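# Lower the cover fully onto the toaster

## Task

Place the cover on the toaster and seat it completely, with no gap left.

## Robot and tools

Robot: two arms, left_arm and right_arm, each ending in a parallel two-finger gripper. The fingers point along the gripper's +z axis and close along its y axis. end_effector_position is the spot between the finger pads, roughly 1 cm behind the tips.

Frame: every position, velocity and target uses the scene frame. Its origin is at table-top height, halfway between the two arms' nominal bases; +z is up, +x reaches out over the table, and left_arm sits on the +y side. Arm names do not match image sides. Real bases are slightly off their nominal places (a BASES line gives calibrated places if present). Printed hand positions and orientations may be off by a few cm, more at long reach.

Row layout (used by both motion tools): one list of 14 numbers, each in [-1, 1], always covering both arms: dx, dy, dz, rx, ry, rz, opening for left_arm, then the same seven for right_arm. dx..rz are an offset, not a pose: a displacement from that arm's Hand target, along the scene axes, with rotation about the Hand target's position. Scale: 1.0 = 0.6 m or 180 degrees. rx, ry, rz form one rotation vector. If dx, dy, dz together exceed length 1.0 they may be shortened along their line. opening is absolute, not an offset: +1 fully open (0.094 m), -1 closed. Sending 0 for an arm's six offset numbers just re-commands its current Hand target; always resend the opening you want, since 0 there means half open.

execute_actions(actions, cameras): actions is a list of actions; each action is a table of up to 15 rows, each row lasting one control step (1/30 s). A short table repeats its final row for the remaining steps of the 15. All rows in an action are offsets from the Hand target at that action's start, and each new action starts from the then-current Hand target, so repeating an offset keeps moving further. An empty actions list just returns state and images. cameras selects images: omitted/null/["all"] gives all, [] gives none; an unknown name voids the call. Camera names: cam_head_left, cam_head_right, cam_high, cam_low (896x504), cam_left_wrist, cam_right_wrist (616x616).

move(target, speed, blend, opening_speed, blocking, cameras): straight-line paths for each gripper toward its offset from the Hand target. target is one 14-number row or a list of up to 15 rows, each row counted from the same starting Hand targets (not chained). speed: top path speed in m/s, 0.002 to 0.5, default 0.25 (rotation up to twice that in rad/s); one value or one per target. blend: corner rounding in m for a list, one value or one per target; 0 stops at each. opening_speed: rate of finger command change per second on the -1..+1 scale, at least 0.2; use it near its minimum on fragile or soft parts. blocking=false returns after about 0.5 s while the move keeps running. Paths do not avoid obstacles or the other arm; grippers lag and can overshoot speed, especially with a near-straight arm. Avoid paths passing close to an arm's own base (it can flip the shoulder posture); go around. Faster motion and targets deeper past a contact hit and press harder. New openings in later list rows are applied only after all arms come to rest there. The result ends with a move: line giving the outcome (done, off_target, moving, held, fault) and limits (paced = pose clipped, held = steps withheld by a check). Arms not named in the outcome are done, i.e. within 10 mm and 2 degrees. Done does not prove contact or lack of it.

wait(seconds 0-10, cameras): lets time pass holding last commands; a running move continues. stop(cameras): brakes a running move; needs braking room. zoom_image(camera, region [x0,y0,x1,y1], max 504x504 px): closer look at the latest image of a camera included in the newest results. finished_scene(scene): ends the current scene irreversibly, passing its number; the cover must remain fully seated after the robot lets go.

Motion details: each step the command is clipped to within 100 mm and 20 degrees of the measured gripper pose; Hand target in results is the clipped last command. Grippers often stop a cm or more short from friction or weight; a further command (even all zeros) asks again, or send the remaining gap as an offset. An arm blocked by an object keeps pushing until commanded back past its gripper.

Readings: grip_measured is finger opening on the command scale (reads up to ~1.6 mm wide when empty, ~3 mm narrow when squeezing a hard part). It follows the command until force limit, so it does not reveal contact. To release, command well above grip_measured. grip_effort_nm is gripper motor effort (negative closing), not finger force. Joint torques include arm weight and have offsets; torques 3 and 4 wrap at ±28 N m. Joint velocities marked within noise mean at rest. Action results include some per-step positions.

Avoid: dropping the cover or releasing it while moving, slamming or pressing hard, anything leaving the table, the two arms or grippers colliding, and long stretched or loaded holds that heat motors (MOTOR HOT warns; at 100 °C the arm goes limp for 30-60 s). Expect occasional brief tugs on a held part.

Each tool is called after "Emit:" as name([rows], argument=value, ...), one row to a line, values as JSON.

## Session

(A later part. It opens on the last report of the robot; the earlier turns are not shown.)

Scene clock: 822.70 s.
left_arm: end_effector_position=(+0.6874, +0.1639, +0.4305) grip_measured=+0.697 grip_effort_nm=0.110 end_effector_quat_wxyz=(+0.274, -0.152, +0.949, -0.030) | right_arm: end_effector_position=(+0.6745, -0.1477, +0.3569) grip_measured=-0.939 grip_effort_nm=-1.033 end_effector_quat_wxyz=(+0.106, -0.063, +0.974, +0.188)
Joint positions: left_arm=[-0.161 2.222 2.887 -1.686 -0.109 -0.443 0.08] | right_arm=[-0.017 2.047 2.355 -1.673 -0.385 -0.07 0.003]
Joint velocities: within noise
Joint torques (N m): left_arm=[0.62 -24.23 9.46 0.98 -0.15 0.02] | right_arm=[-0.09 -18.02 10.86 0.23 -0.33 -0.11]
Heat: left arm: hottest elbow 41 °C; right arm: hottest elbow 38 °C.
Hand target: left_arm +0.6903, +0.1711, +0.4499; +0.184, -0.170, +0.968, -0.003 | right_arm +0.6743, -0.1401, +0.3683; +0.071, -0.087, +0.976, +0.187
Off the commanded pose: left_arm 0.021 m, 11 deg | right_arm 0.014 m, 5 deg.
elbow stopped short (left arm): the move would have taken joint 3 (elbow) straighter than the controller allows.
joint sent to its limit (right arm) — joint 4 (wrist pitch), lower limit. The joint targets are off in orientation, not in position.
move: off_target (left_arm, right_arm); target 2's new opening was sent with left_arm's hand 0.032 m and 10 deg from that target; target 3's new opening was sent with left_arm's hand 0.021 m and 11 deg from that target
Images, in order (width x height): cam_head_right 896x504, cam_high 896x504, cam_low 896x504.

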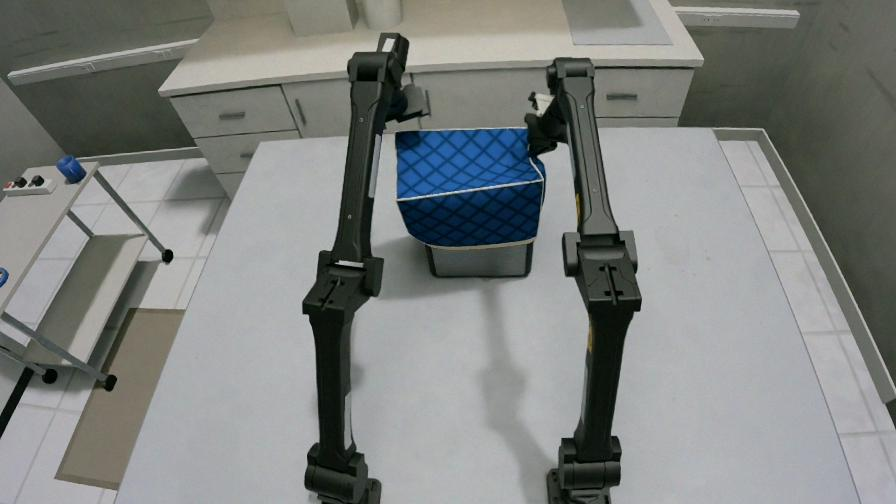

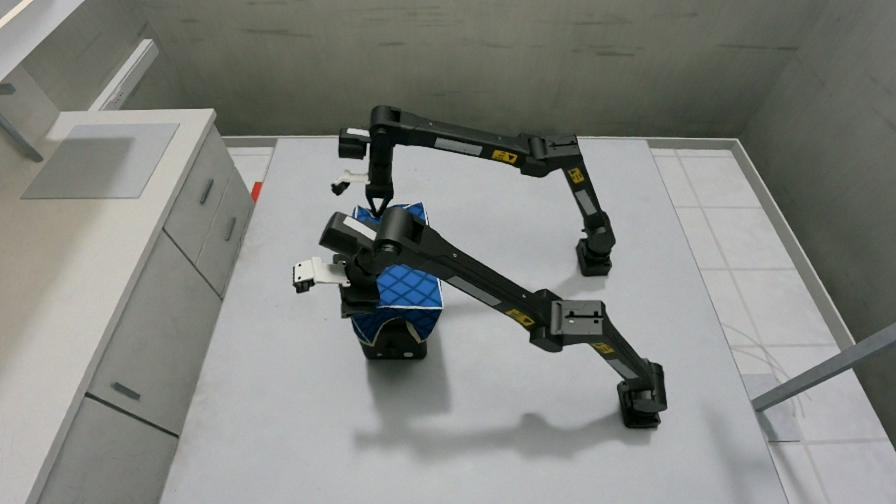

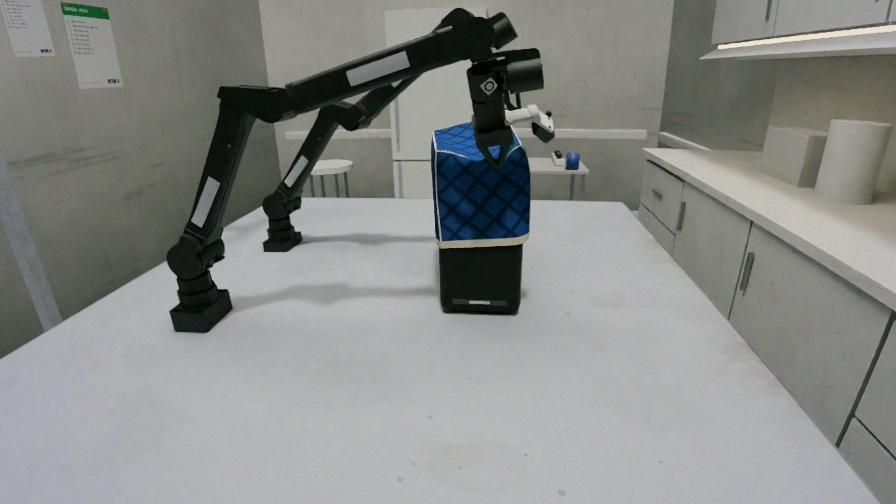

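Emit:
move([
  [0,0.2,0.0,0,0,0,0.7,0,0,0,0,0,0,-0.95],
  [-0.1,0.35,0.0,0,0,0,0.7,0,0,0,0,0,0,-0.95],
  [-0.1,0.35,0.0,0,0,0,0.7,0,0.05,0.02,0,0,0,-0.95],
], speed=0.15, cameras=["cam_head_right","cam_high","cam_low"])

Emit:
zoom_image(camera="cam_high", region=[300, 220, 460, 380])

Emit:
zoom_image(camera="cam_low", region=[360, 60, 600, 330])

Scene clock: 831.10 s.
left_arm: end_effector_position=(+0.6396, +0.3803, +0.4285) grip_measured=+0.698 grip_effort_nm=0.110 end_effector_quat_wxyz=(+0.223, -0.173, +0.959, -0.004) | right_arm: end_effector_position=(+0.6724, -0.1319, +0.3562) grip_measured=-0.939 grip_effort_nm=-1.038 end_effector_quat_wxyz=(+0.102, -0.067, +0.975, +0.184)
Joint positions: left_arm=[0.173 2.065 2.631 -1.686 0.007 -0.18 0.08] | right_arm=[0.009 2.047 2.355 -1.673 -0.373 -0.051 0.003]
Joint velocities: within noise
Joint torques (N m): left_arm=[0.56 -25.35 6.93 0.54 0.1 0.18] | right_arm=[1.38 -17.9 13.6 0.31 -0.51 0.25]
Heat: left arm: hottest elbow 41 °C; right arm: hottest elbow 38 °C.
Hand target: left_arm +0.6302, +0.3811, +0.4499; +0.184, -0.170, +0.968, -0.003 | right_arm +0.6743, -0.1101, +0.3803; +0.071, -0.087, +0.976, +0.187
Off the commanded pose: left_arm 0.023 m, 5 deg | right_arm 0.033 m, 4 deg.
elbow stopped short (left arm): the move would have taken joint 3 (elbow) straighter than the controller allows.
joint sent to its limit (left arm) — joint 4 (wrist pitch), lower limit. The joint targets are off in orientation, not in position.
joint sent to its limit (right arm) — joint 4 (wrist pitch), lower limit. The joint targets are off in orientation, not in position.
move: off_target (left_arm, right_arm)
Images, in order (width x height): cam_head_right 896x504, cam_high 896x504, cam_low 896x504.

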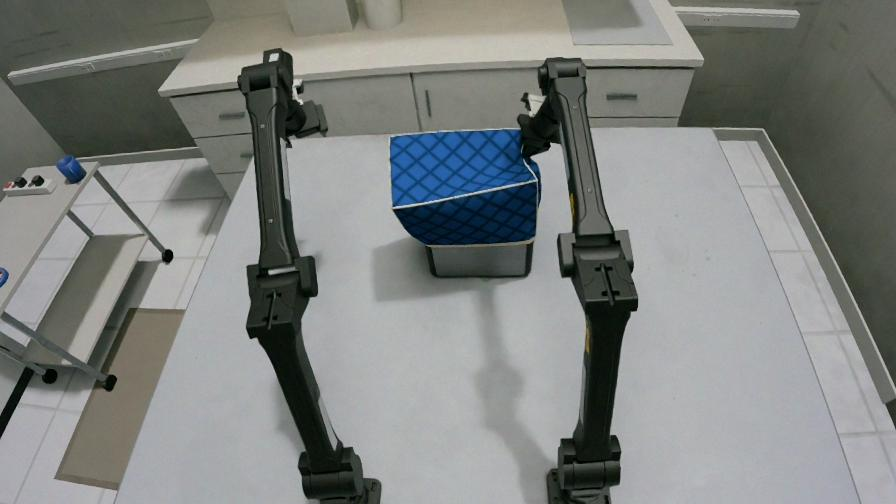

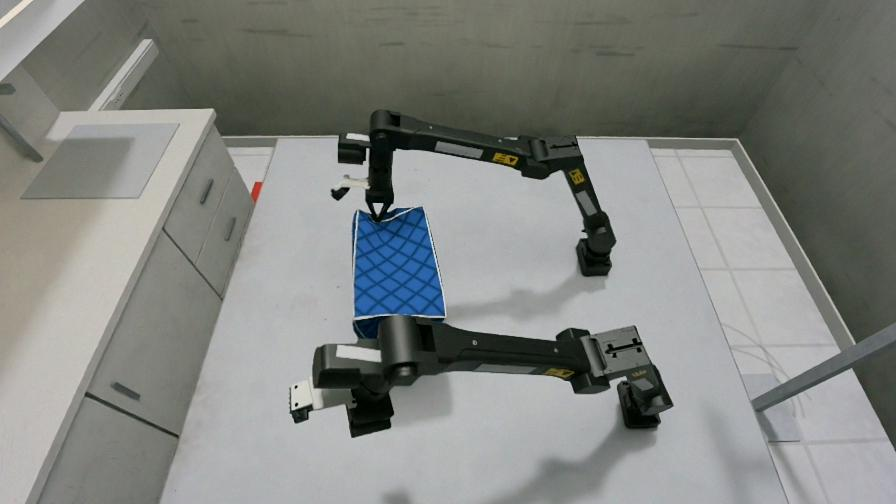

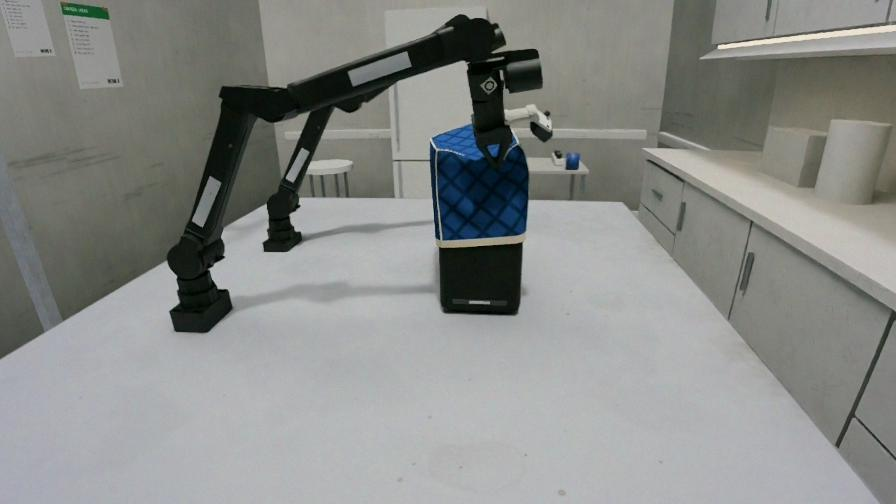

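Scaled by 3.150.

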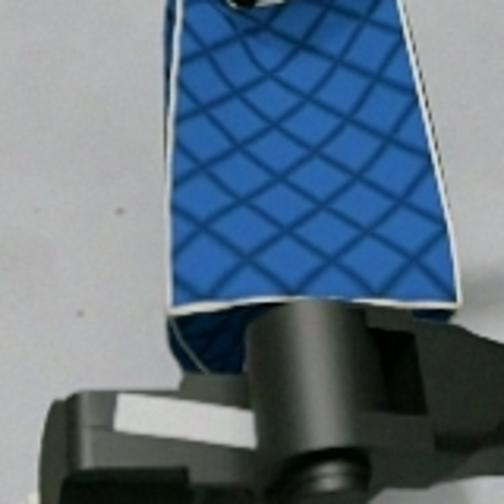

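Scaled by 1.867.

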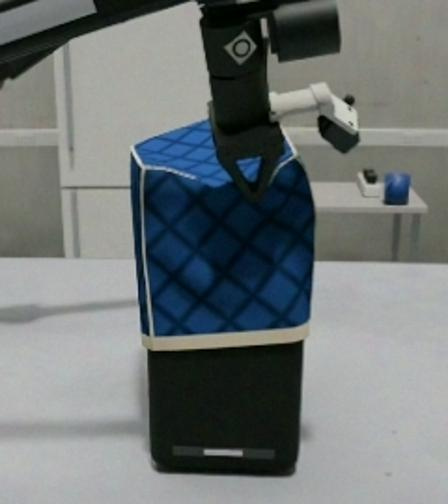

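Emit:
move([
  [-0.25,0.2,0.0,0,0,0,0.7,0,0.03,-0.02,0,0,0,-0.95],
], speed=0.2, cameras=["cam_high"])

Emit:
zoom_image(camera="cam_high", region=[300, 220, 460, 380])

Scene clock: 836.00 s.
left_arm: end_effector_position=(+0.4893, +0.5019, +0.4326) grip_measured=+0.698 grip_effort_nm=0.115 end_effector_quat_wxyz=(+0.169, -0.174, +0.970, -0.007) | right_arm: end_effector_position=(+0.6718, -0.1281, +0.3555) grip_measured=-0.939 grip_effort_nm=-1.033 end_effector_quat_wxyz=(+0.099, -0.061, +0.977, +0.180)
Joint positions: left_arm=[0.456 1.755 2.19 -1.682 0.107 0.089 0.08] | right_arm=[0.018 2.047 2.355 -1.673 -0.362 -0.033 0.003]
Joint velocities: within noise
Joint torques (N m): left_arm=[0.5 -20.89 7.19 0.38 0.19 0.15] | right_arm=[3.02 -16.62 13.19 0.32 -0.69 0.26]
Heat: left arm: hottest elbow 41 °C; right arm: hottest elbow 39 °C.
Hand target: left_arm +0.4801, +0.5012, +0.4499; +0.184, -0.170, +0.968, -0.003 | right_arm +0.6743, -0.0920, +0.3683; +0.071, -0.087, +0.976, +0.187
Off the commanded pose: left_arm 0.020 m, 2 deg | right_arm 0.038 m, 4 deg.
joint sent to its limit (right arm) — joint 4 (wrist pitch), lower limit. The joint targets are off in orientation, not in position.
move: off_target (left_arm, right_arm)
Images, in order (width x height): cam_high 896x504.

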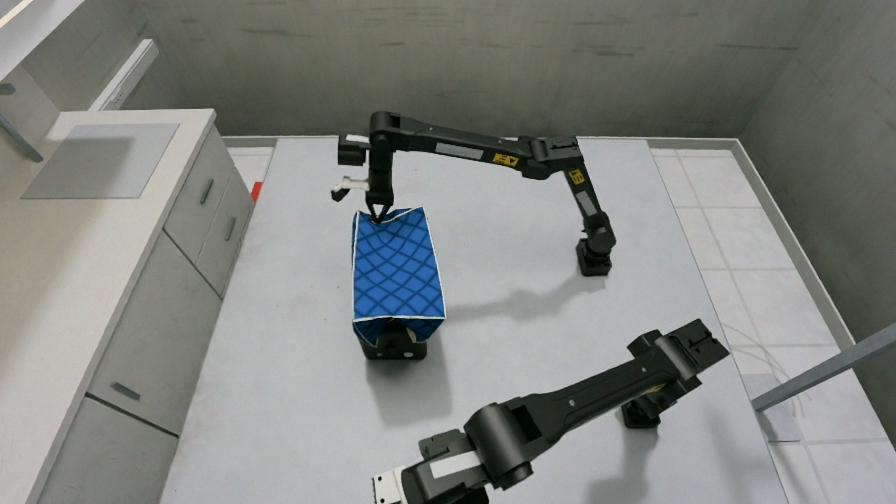

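Scaled by 3.150.

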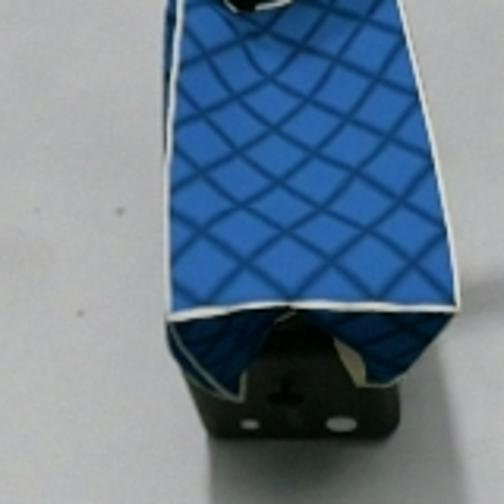

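Emit:
move([
  [0.19,-0.56,0.04,-0.03,-0.021,-0.128,0.7,0,-0.02,0,0,0,0,-0.95],
], speed=0.2)

Emit:
zoom_image(camera="cam_high", region=[300, 180, 500, 380])

Emit:
zoom_image(camera="cam_head_right", region=[340, 60, 640, 300])

Scene clock: 857.73 s.
left_arm: end_effector_position=(+0.5896, +0.1688, +0.4645) grip_measured=+0.698 grip_effort_nm=0.110 end_effector_quat_wxyz=(+0.214, +0.019, +0.972, -0.090) | right_arm: end_effector_position=(+0.6718, -0.1281, +0.3555) grip_measured=-0.939 grip_effort_nm=-1.038 end_effector_quat_wxyz=(+0.099, -0.061, +0.977, +0.180)
Joint positions: left_arm=[-0.11 1.894 2.455 -1.682 0.139 -0.098 0.08] | right_arm=[0.018 2.047 2.355 -1.673 -0.362 -0.033 0.003]
Joint velocities: within noise
Joint torques (N m): left_arm=[-0.62 -18.14 10.03 0.39 0.15 -0.04] | right_arm=[1.73 -17.14 12.67 0.34 -0.83 0.07]
Heat: left arm: hottest elbow 41 °C; right arm: hottest elbow 40 °C.
Hand target: left_arm +0.5942, +0.1651, +0.4740; +0.203, +0.018, +0.975, -0.091 | right_arm +0.6743, -0.1040, +0.3683; +0.071, -0.087, +0.976, +0.187
Off the commanded pose: left_arm 0.011 m, 1 deg | right_arm 0.027 m, 4 deg.
joint sent to its limit (left arm) — joint 4 (wrist pitch), lower limit. The joint targets are off in orientation, not in position.
joint sent to its limit (right arm) — joint 4 (wrist pitch), lower limit. The joint targets are off in orientation, not in position.
move: off_target (left_arm, right_arm)

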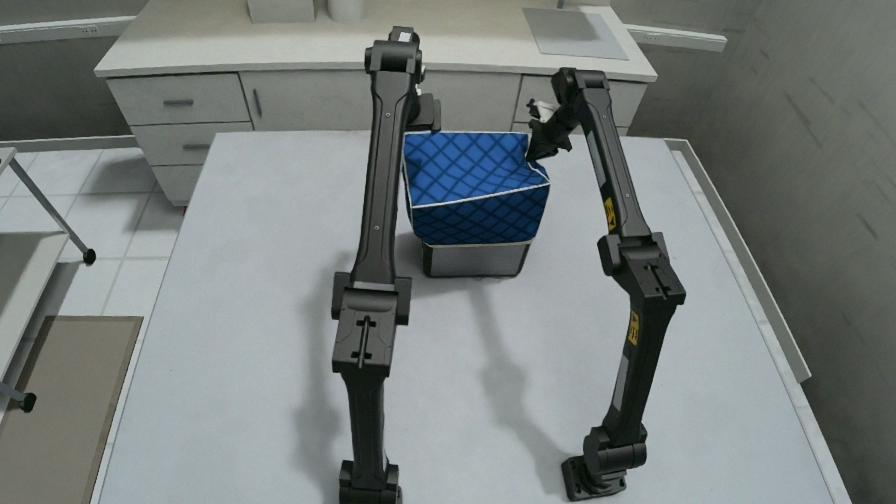

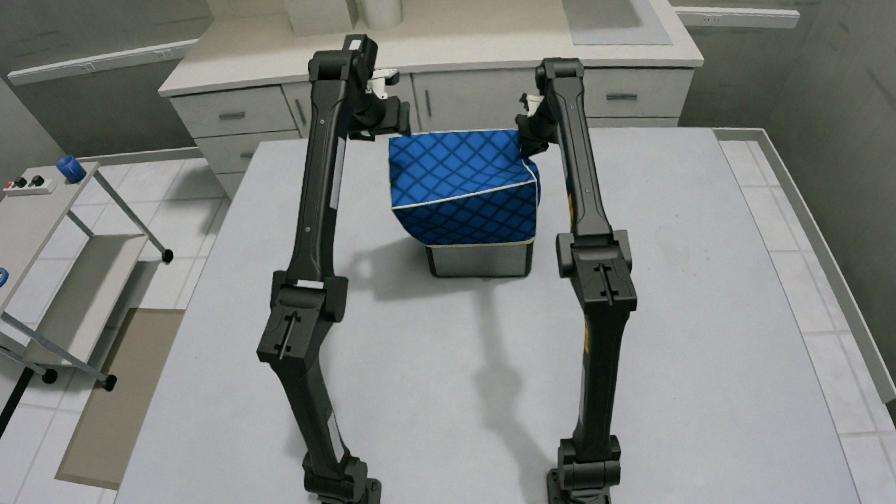

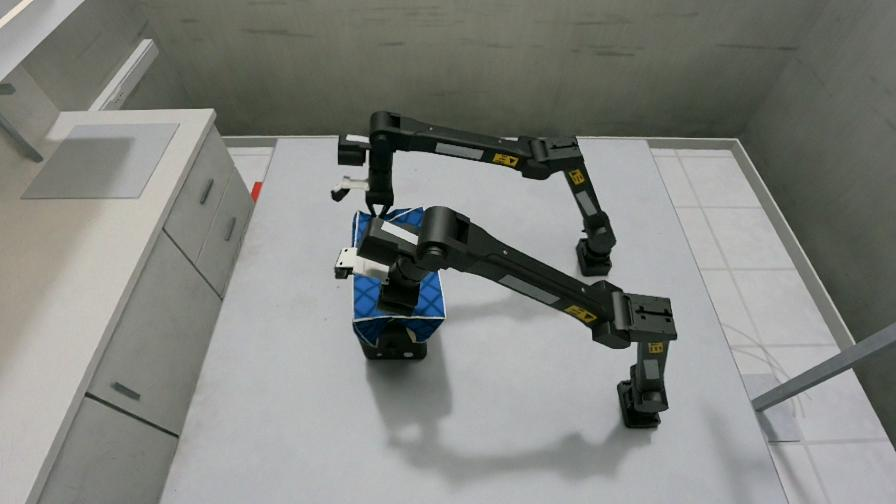

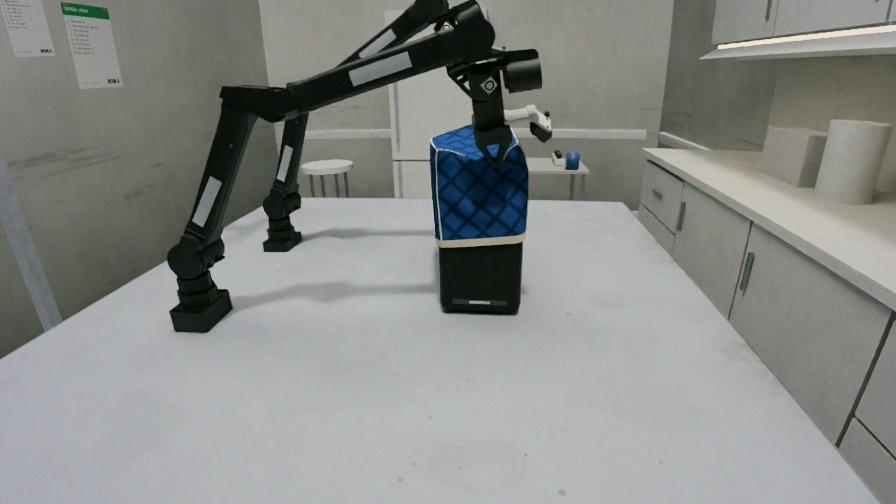

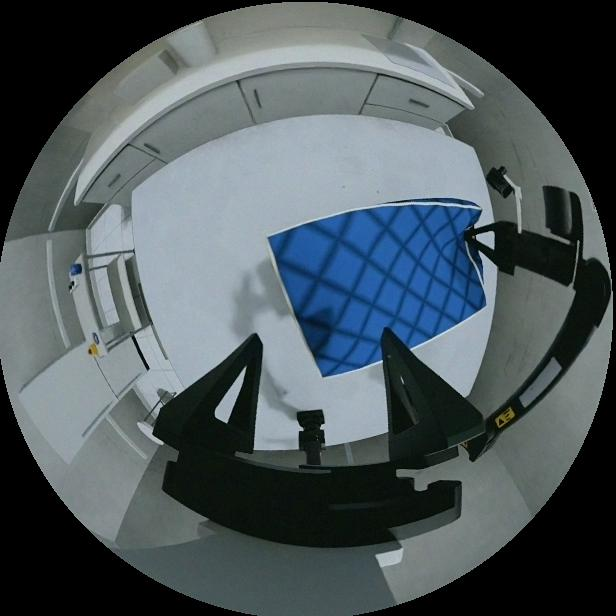

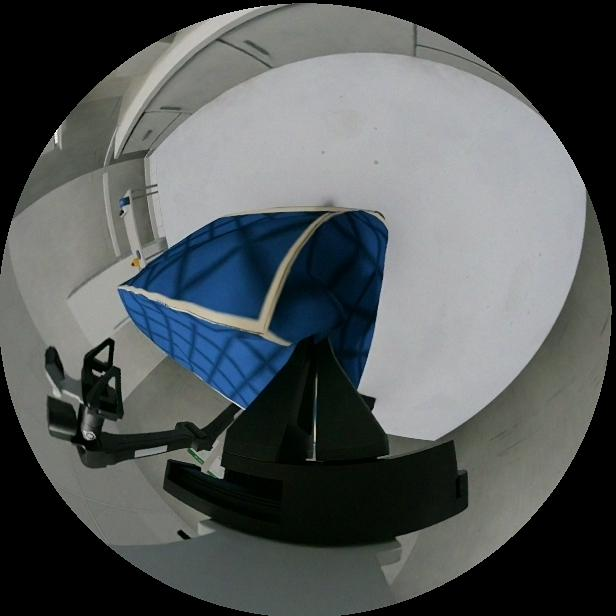

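Scaled by 2.520.

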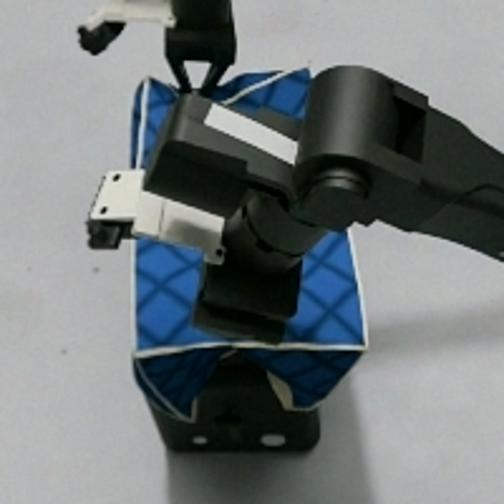

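Scaled by 1.680.

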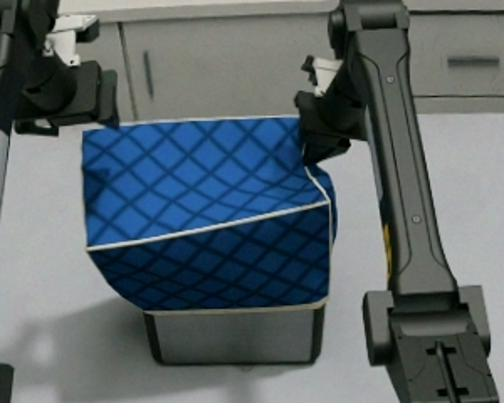

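Emit:
move([
  [0.02,0.015,-0.17,0,0,0,0.7,0,0,0,0,0,0,-0.95],
], speed=0.12, cameras=["cam_left_wrist","cam_high","cam_head_right"])

Scene clock: 863.60 s.
left_arm: end_effector_position=(+0.6067, +0.1657, +0.3624) grip_measured=+0.698 grip_effort_nm=0.105 end_effector_quat_wxyz=(+0.191, +0.018, +0.977, -0.092) | right_arm: end_effector_position=(+0.6718, -0.1281, +0.3555) grip_measured=-0.939 grip_effort_nm=-1.038 end_effector_quat_wxyz=(+0.099, -0.061, +0.977, +0.180)
Joint positions: left_arm=[-0.11 1.842 2.097 -1.424 0.147 -0.099 0.08] | right_arm=[0.018 2.047 2.355 -1.673 -0.362 -0.033 0.003]
Joint velocities: within noise
Joint torques (N m): left_arm=[0.79 -22.12 7.2 1.02 0.12 0.21] | right_arm=[1.67 -17.14 12.66 0.27 -0.82 0.08]
Heat: left arm: hottest elbow 41 °C; right arm: hottest elbow 40 °C.
Hand target: left_arm +0.6061, +0.1741, +0.3720; +0.203, +0.018, +0.975, -0.091 | right_arm +0.6743, -0.1040, +0.3683; +0.071, -0.087, +0.976, +0.187
Off the commanded pose: left_arm 0.013 m, 1 deg | right_arm 0.027 m, 4 deg.
joint sent to its limit (right arm) — joint 4 (wrist pitch), lower limit. The joint targets are off in orientation, not in position.
move: off_target (left_arm, right_arm)
Images, in order (width x height): cam_head_right 896x504, cam_high 896x504, cam_left_wrist 616x616.

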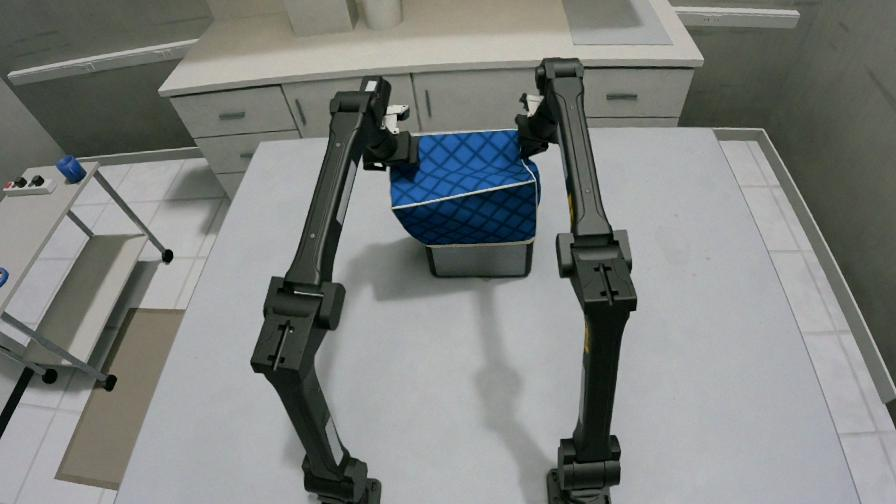

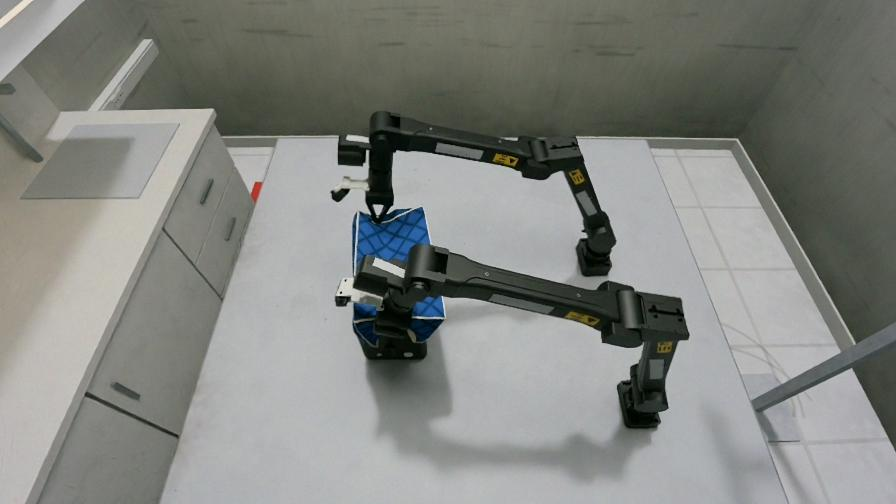

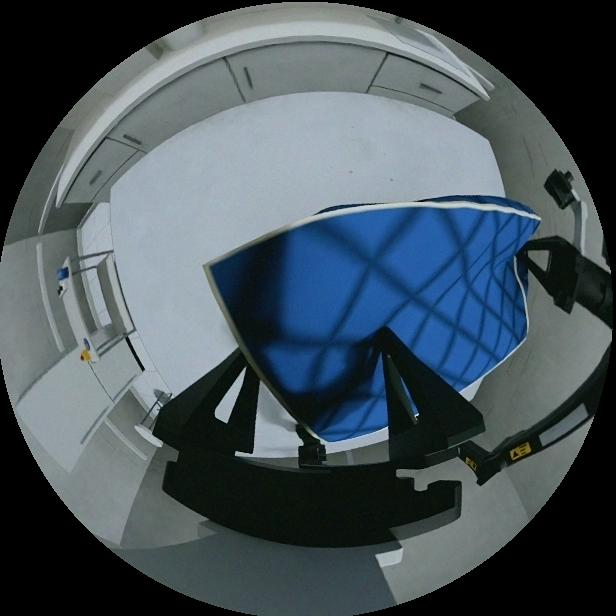

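Emit:
move([
  [0,0.04,0.02,0,0,0,0.7,0,0,0,0,0,0,-0.95],
  [0,0.04,-0.03,0,0,0,0.7,0,0,0,0,0,0,-0.95],
  [0,0.04,-0.03,0,0,0,-0.95,0,0,0,0,0,0,-0.95],
], speed=0.1, opening_speed=1.0, cameras=["cam_left_wrist","cam_high","cam_head_right"])

Scene clock: 871.50 s.
left_arm: end_effector_position=(+0.6021, +0.1738, +0.3570) grip_measured=-0.883 grip_effort_nm=-0.974 end_effector_quat_wxyz=(+0.201, +0.028, +0.973, -0.109) | right_arm: end_effector_position=(+0.6704, -0.1183, +0.3563) grip_measured=-0.939 grip_effort_nm=-1.038 end_effector_quat_wxyz=(+0.098, -0.068, +0.975, +0.187)
Joint positions: left_arm=[-0.086 1.803 2.019 -1.365 0.193 -0.064 0.006] | right_arm=[0.03 2.047 2.355 -1.673 -0.375 -0.033 0.003]
Joint velocities: within noise
Joint torques (N m): left_arm=[1.85 -19.55 7.61 0.58 -0.95 0.24] | right_arm=[0.73 -16.79 12.81 0.28 -0.38 0.09]
Heat: left arm: hottest elbow 40 °C; right arm: hottest elbow 40 °C.
Hand target: left_arm +0.6061, +0.1981, +0.3541; +0.203, +0.018, +0.975, -0.091 | right_arm +0.6743, -0.1039, +0.3683; +0.071, -0.088, +0.976, +0.187
Off the commanded pose: left_arm 0.025 m, 2 deg | right_arm 0.019 m, 4 deg.
joint sent to its limit (right arm) — joint 4 (wrist pitch), lower limit. The joint targets are off in orientation, not in position.
move: off_target (left_arm, right_arm); target 3's new opening was sent with left_arm's hand 0.017 m and 1 deg from that target
Images, in order (width x height): cam_head_right 896x504, cam_high 896x504, cam_left_wrist 616x616.

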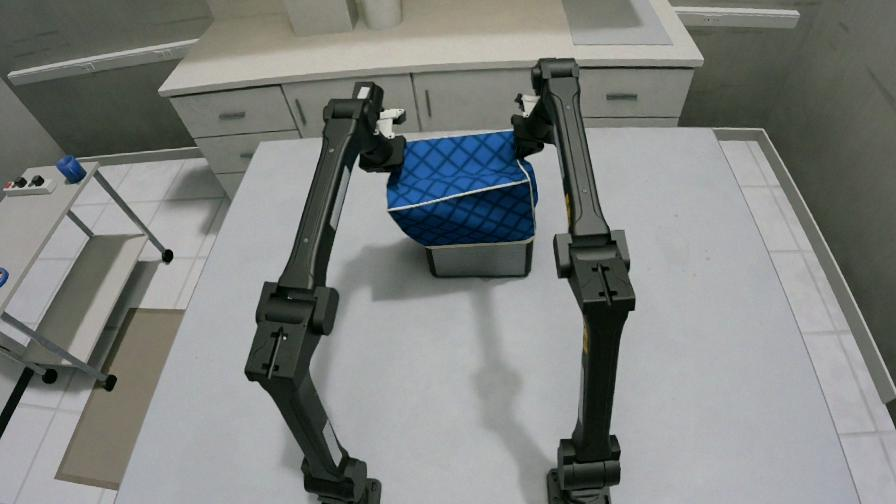

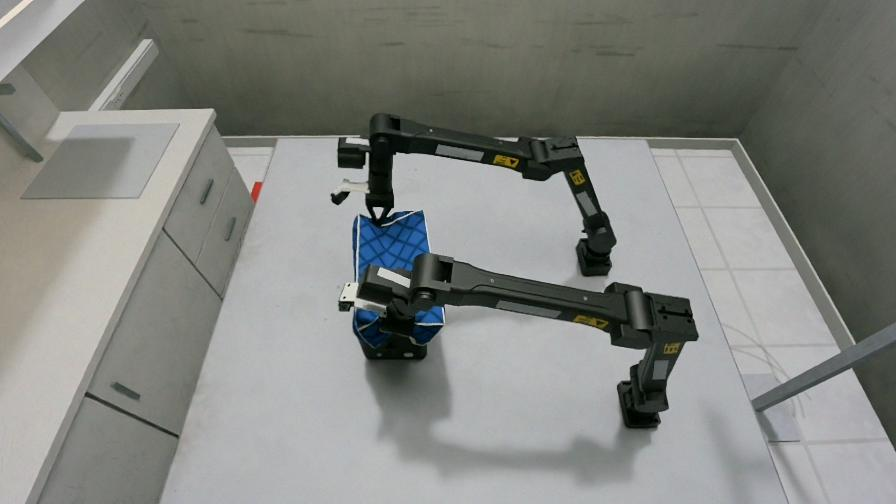

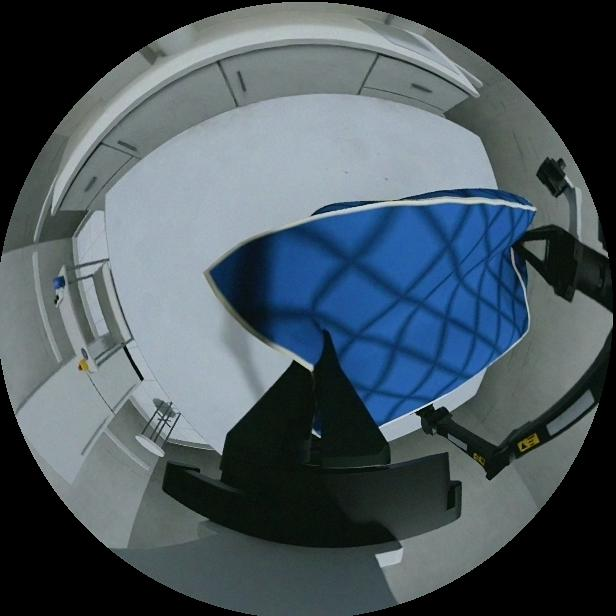

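Emit:
move([
  [0,-0.03,0.16,0,0,0,-0.95,0,-0.03,0,0,0,0,-0.95],
  [0.04,0.0,0.16,0,0,0,-0.95,0,-0.03,0,0,0,0,-0.95],
], speed=0.1, cameras=["cam_low","cam_high","cam_head_right"])

Emit:
zoom_image(camera="cam_high", region=[300, 200, 480, 380])

Scene clock: 877.80 s.
left_arm: end_effector_position=(+0.6227, +0.1544, +0.4039) grip_measured=-0.886 grip_effort_nm=-1.023 end_effector_quat_wxyz=(+0.169, +0.032, +0.979, -0.106) | right_arm: end_effector_position=(+0.6726, -0.1335, +0.3574) grip_measured=-0.939 grip_effort_nm=-1.033 end_effector_quat_wxyz=(+0.102, -0.060, +0.975, +0.186)
Joint positions: left_arm=[-0.115 2.014 2.489 -1.686 0.182 -0.079 0.005] | right_arm=[0.006 2.045 2.355 -1.672 -0.376 -0.04 0.003]
Joint velocities: within noise
Joint torques (N m): left_arm=[4.6 -23.77 12.4 0.36 -0.64 0.32] | right_arm=[0.32 -17.44 11.79 0.25 -0.5 -0.14]
Heat: left arm: hottest elbow 40 °C; right arm: hottest elbow 40 °C.
Hand target: left_arm +0.6302, +0.1981, +0.4499; +0.203, +0.018, +0.975, -0.091 | right_arm +0.6743, -0.1220, +0.3684; +0.071, -0.087, +0.976, +0.187
Off the commanded pose: left_arm 0.064 m, 5 deg | right_arm 0.016 m, 5 deg.
joint sent to its limit (left arm) — joint 4 (wrist pitch), lower limit. The joint targets are off in position, not in orientation.
joint sent to its limit (right arm) — joint 4 (wrist pitch), lower limit. The joint targets are off in orientation, not in position.
move: off_target (left_arm, right_arm)
Images, in order (width x height): cam_head_right 896x504, cam_high 896x504, cam_low 896x504.

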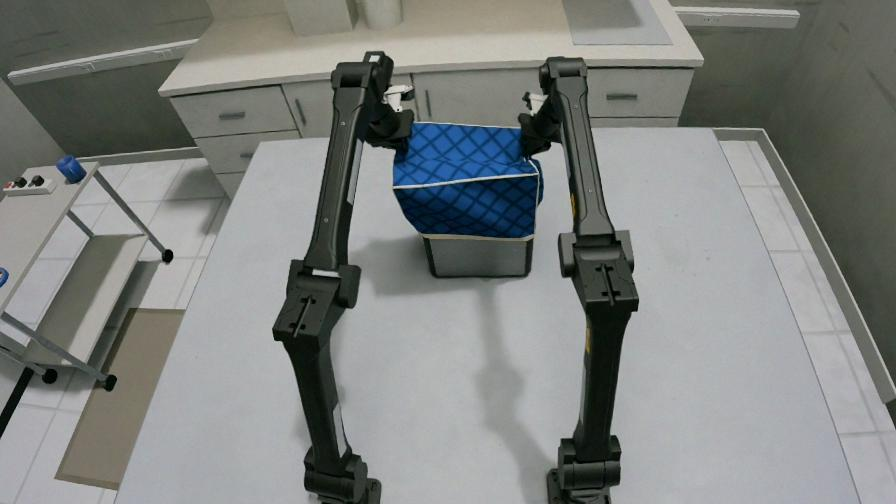

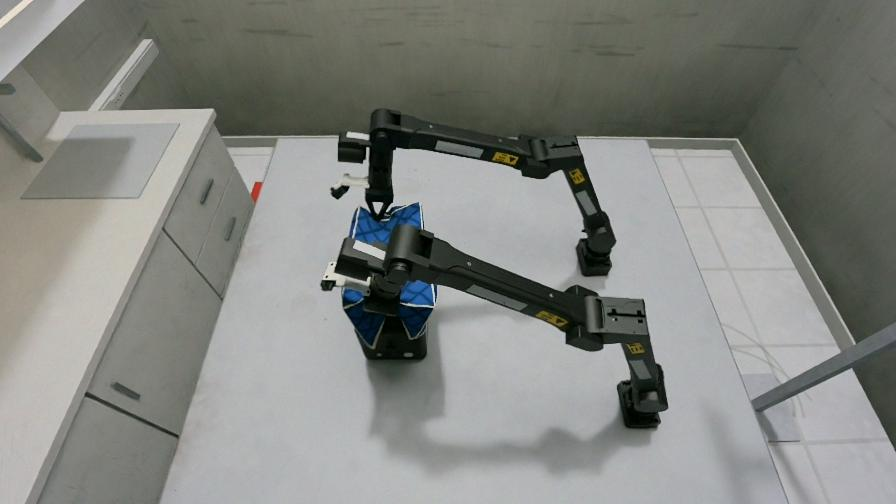

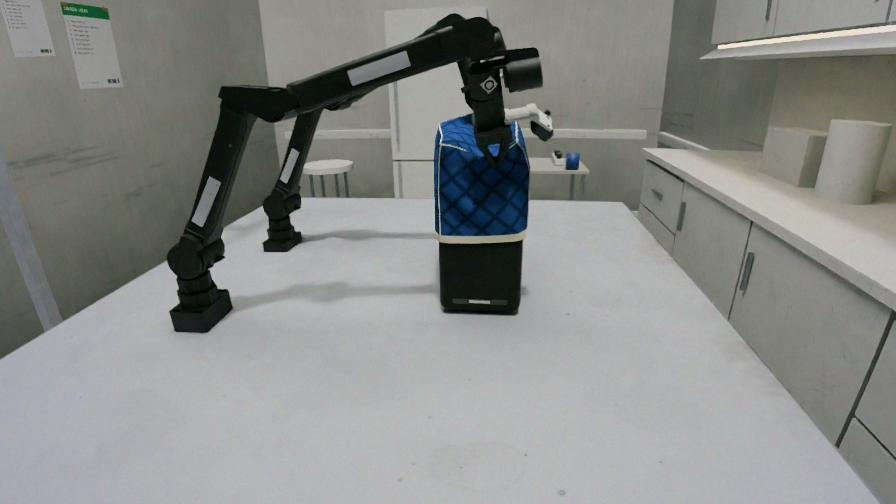

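Scaled by 2.800.

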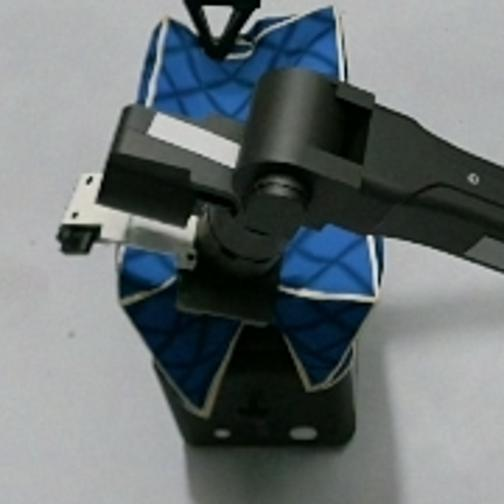

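Emit:
move([
  [0,-0.02,0.08,0,0,0,-0.95,0,-0.05,0.02,0,0,0,-0.95],
], speed=0.1, cameras=["cam_low","cam_high","cam_head_right"])

Emit:
zoom_image(camera="cam_high", region=[300, 200, 480, 380])

Scene clock: 887.87 s.
left_arm: end_effector_position=(+0.6310, +0.1504, +0.4546) grip_measured=-0.889 grip_effort_nm=-1.028 end_effector_quat_wxyz=(+0.230, +0.035, +0.966, -0.111) | right_arm: end_effector_position=(+0.6679, -0.1413, +0.3810) grip_measured=-0.939 grip_effort_nm=-1.033 end_effector_quat_wxyz=(+0.123, -0.065, +0.969, +0.202)
Joint positions: left_arm=[-0.121 2.032 2.634 -1.686 0.179 -0.089 0.005] | right_arm=[-0.015 2.015 2.358 -1.671 -0.416 -0.06 0.003]
Joint velocities: within noise
Joint torques (N m): left_arm=[3.43 -23.88 11.18 0.57 -0.55 0.04] | right_arm=[-1.85 -16.09 11.41 0.27 0.5 -0.3]
Heat: left arm: hottest elbow 42 °C; right arm: hottest elbow 40 °C.
Hand target: left_arm +0.6302, +0.1860, +0.4979; +0.203, +0.018, +0.975, -0.091 | right_arm +0.6744, -0.1520, +0.3803; +0.071, -0.088, +0.976, +0.187
Off the commanded pose: left_arm 0.056 m, 4 deg | right_arm 0.012 m, 7 deg.
joint sent to its limit (left arm) — joint 4 (wrist pitch), lower limit. The joint targets are off in position and orientation.
joint sent to its limit (right arm) — joint 4 (wrist pitch), lower limit. The joint targets are off in orientation, not in position.
move: off_target (left_arm, right_arm)
Images, in order (width x height): cam_head_right 896x504, cam_high 896x504, cam_low 896x504.

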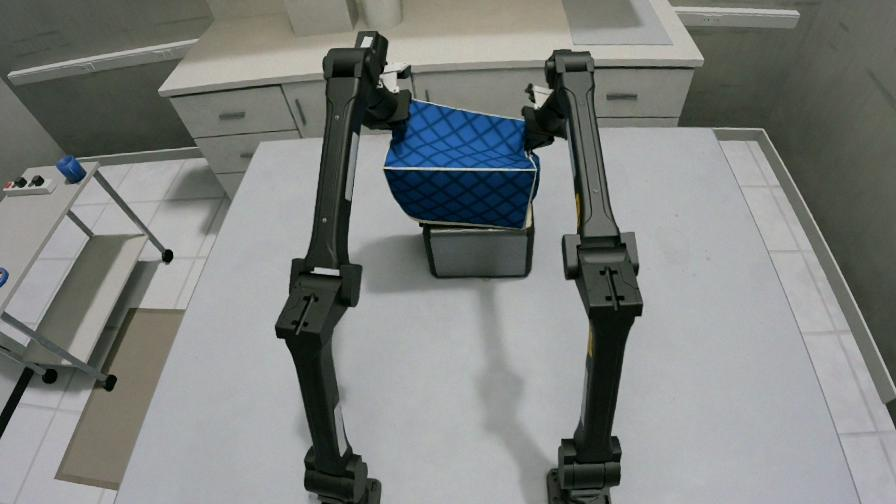

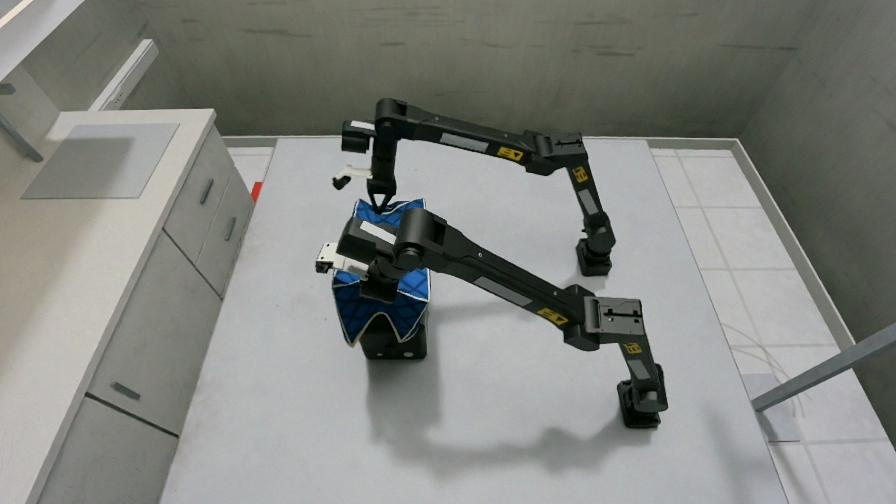

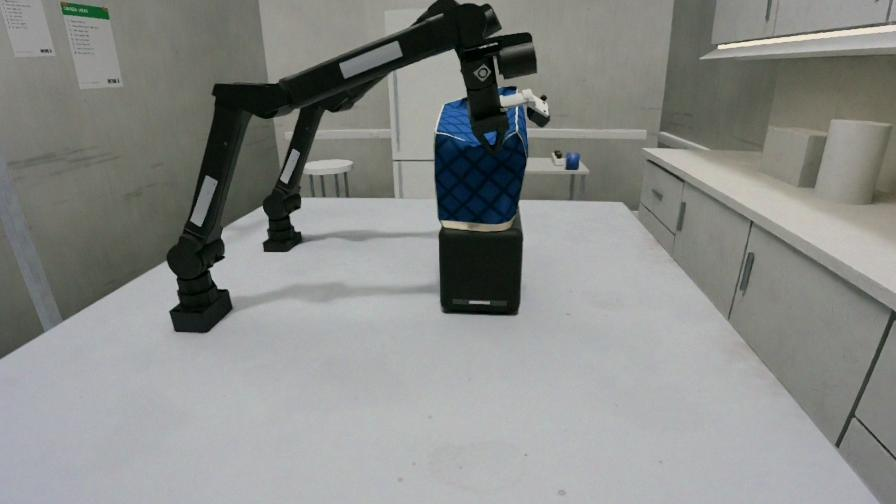

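Scaled by 2.800.

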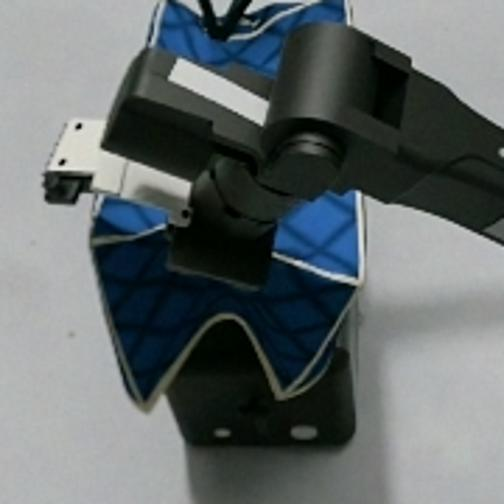

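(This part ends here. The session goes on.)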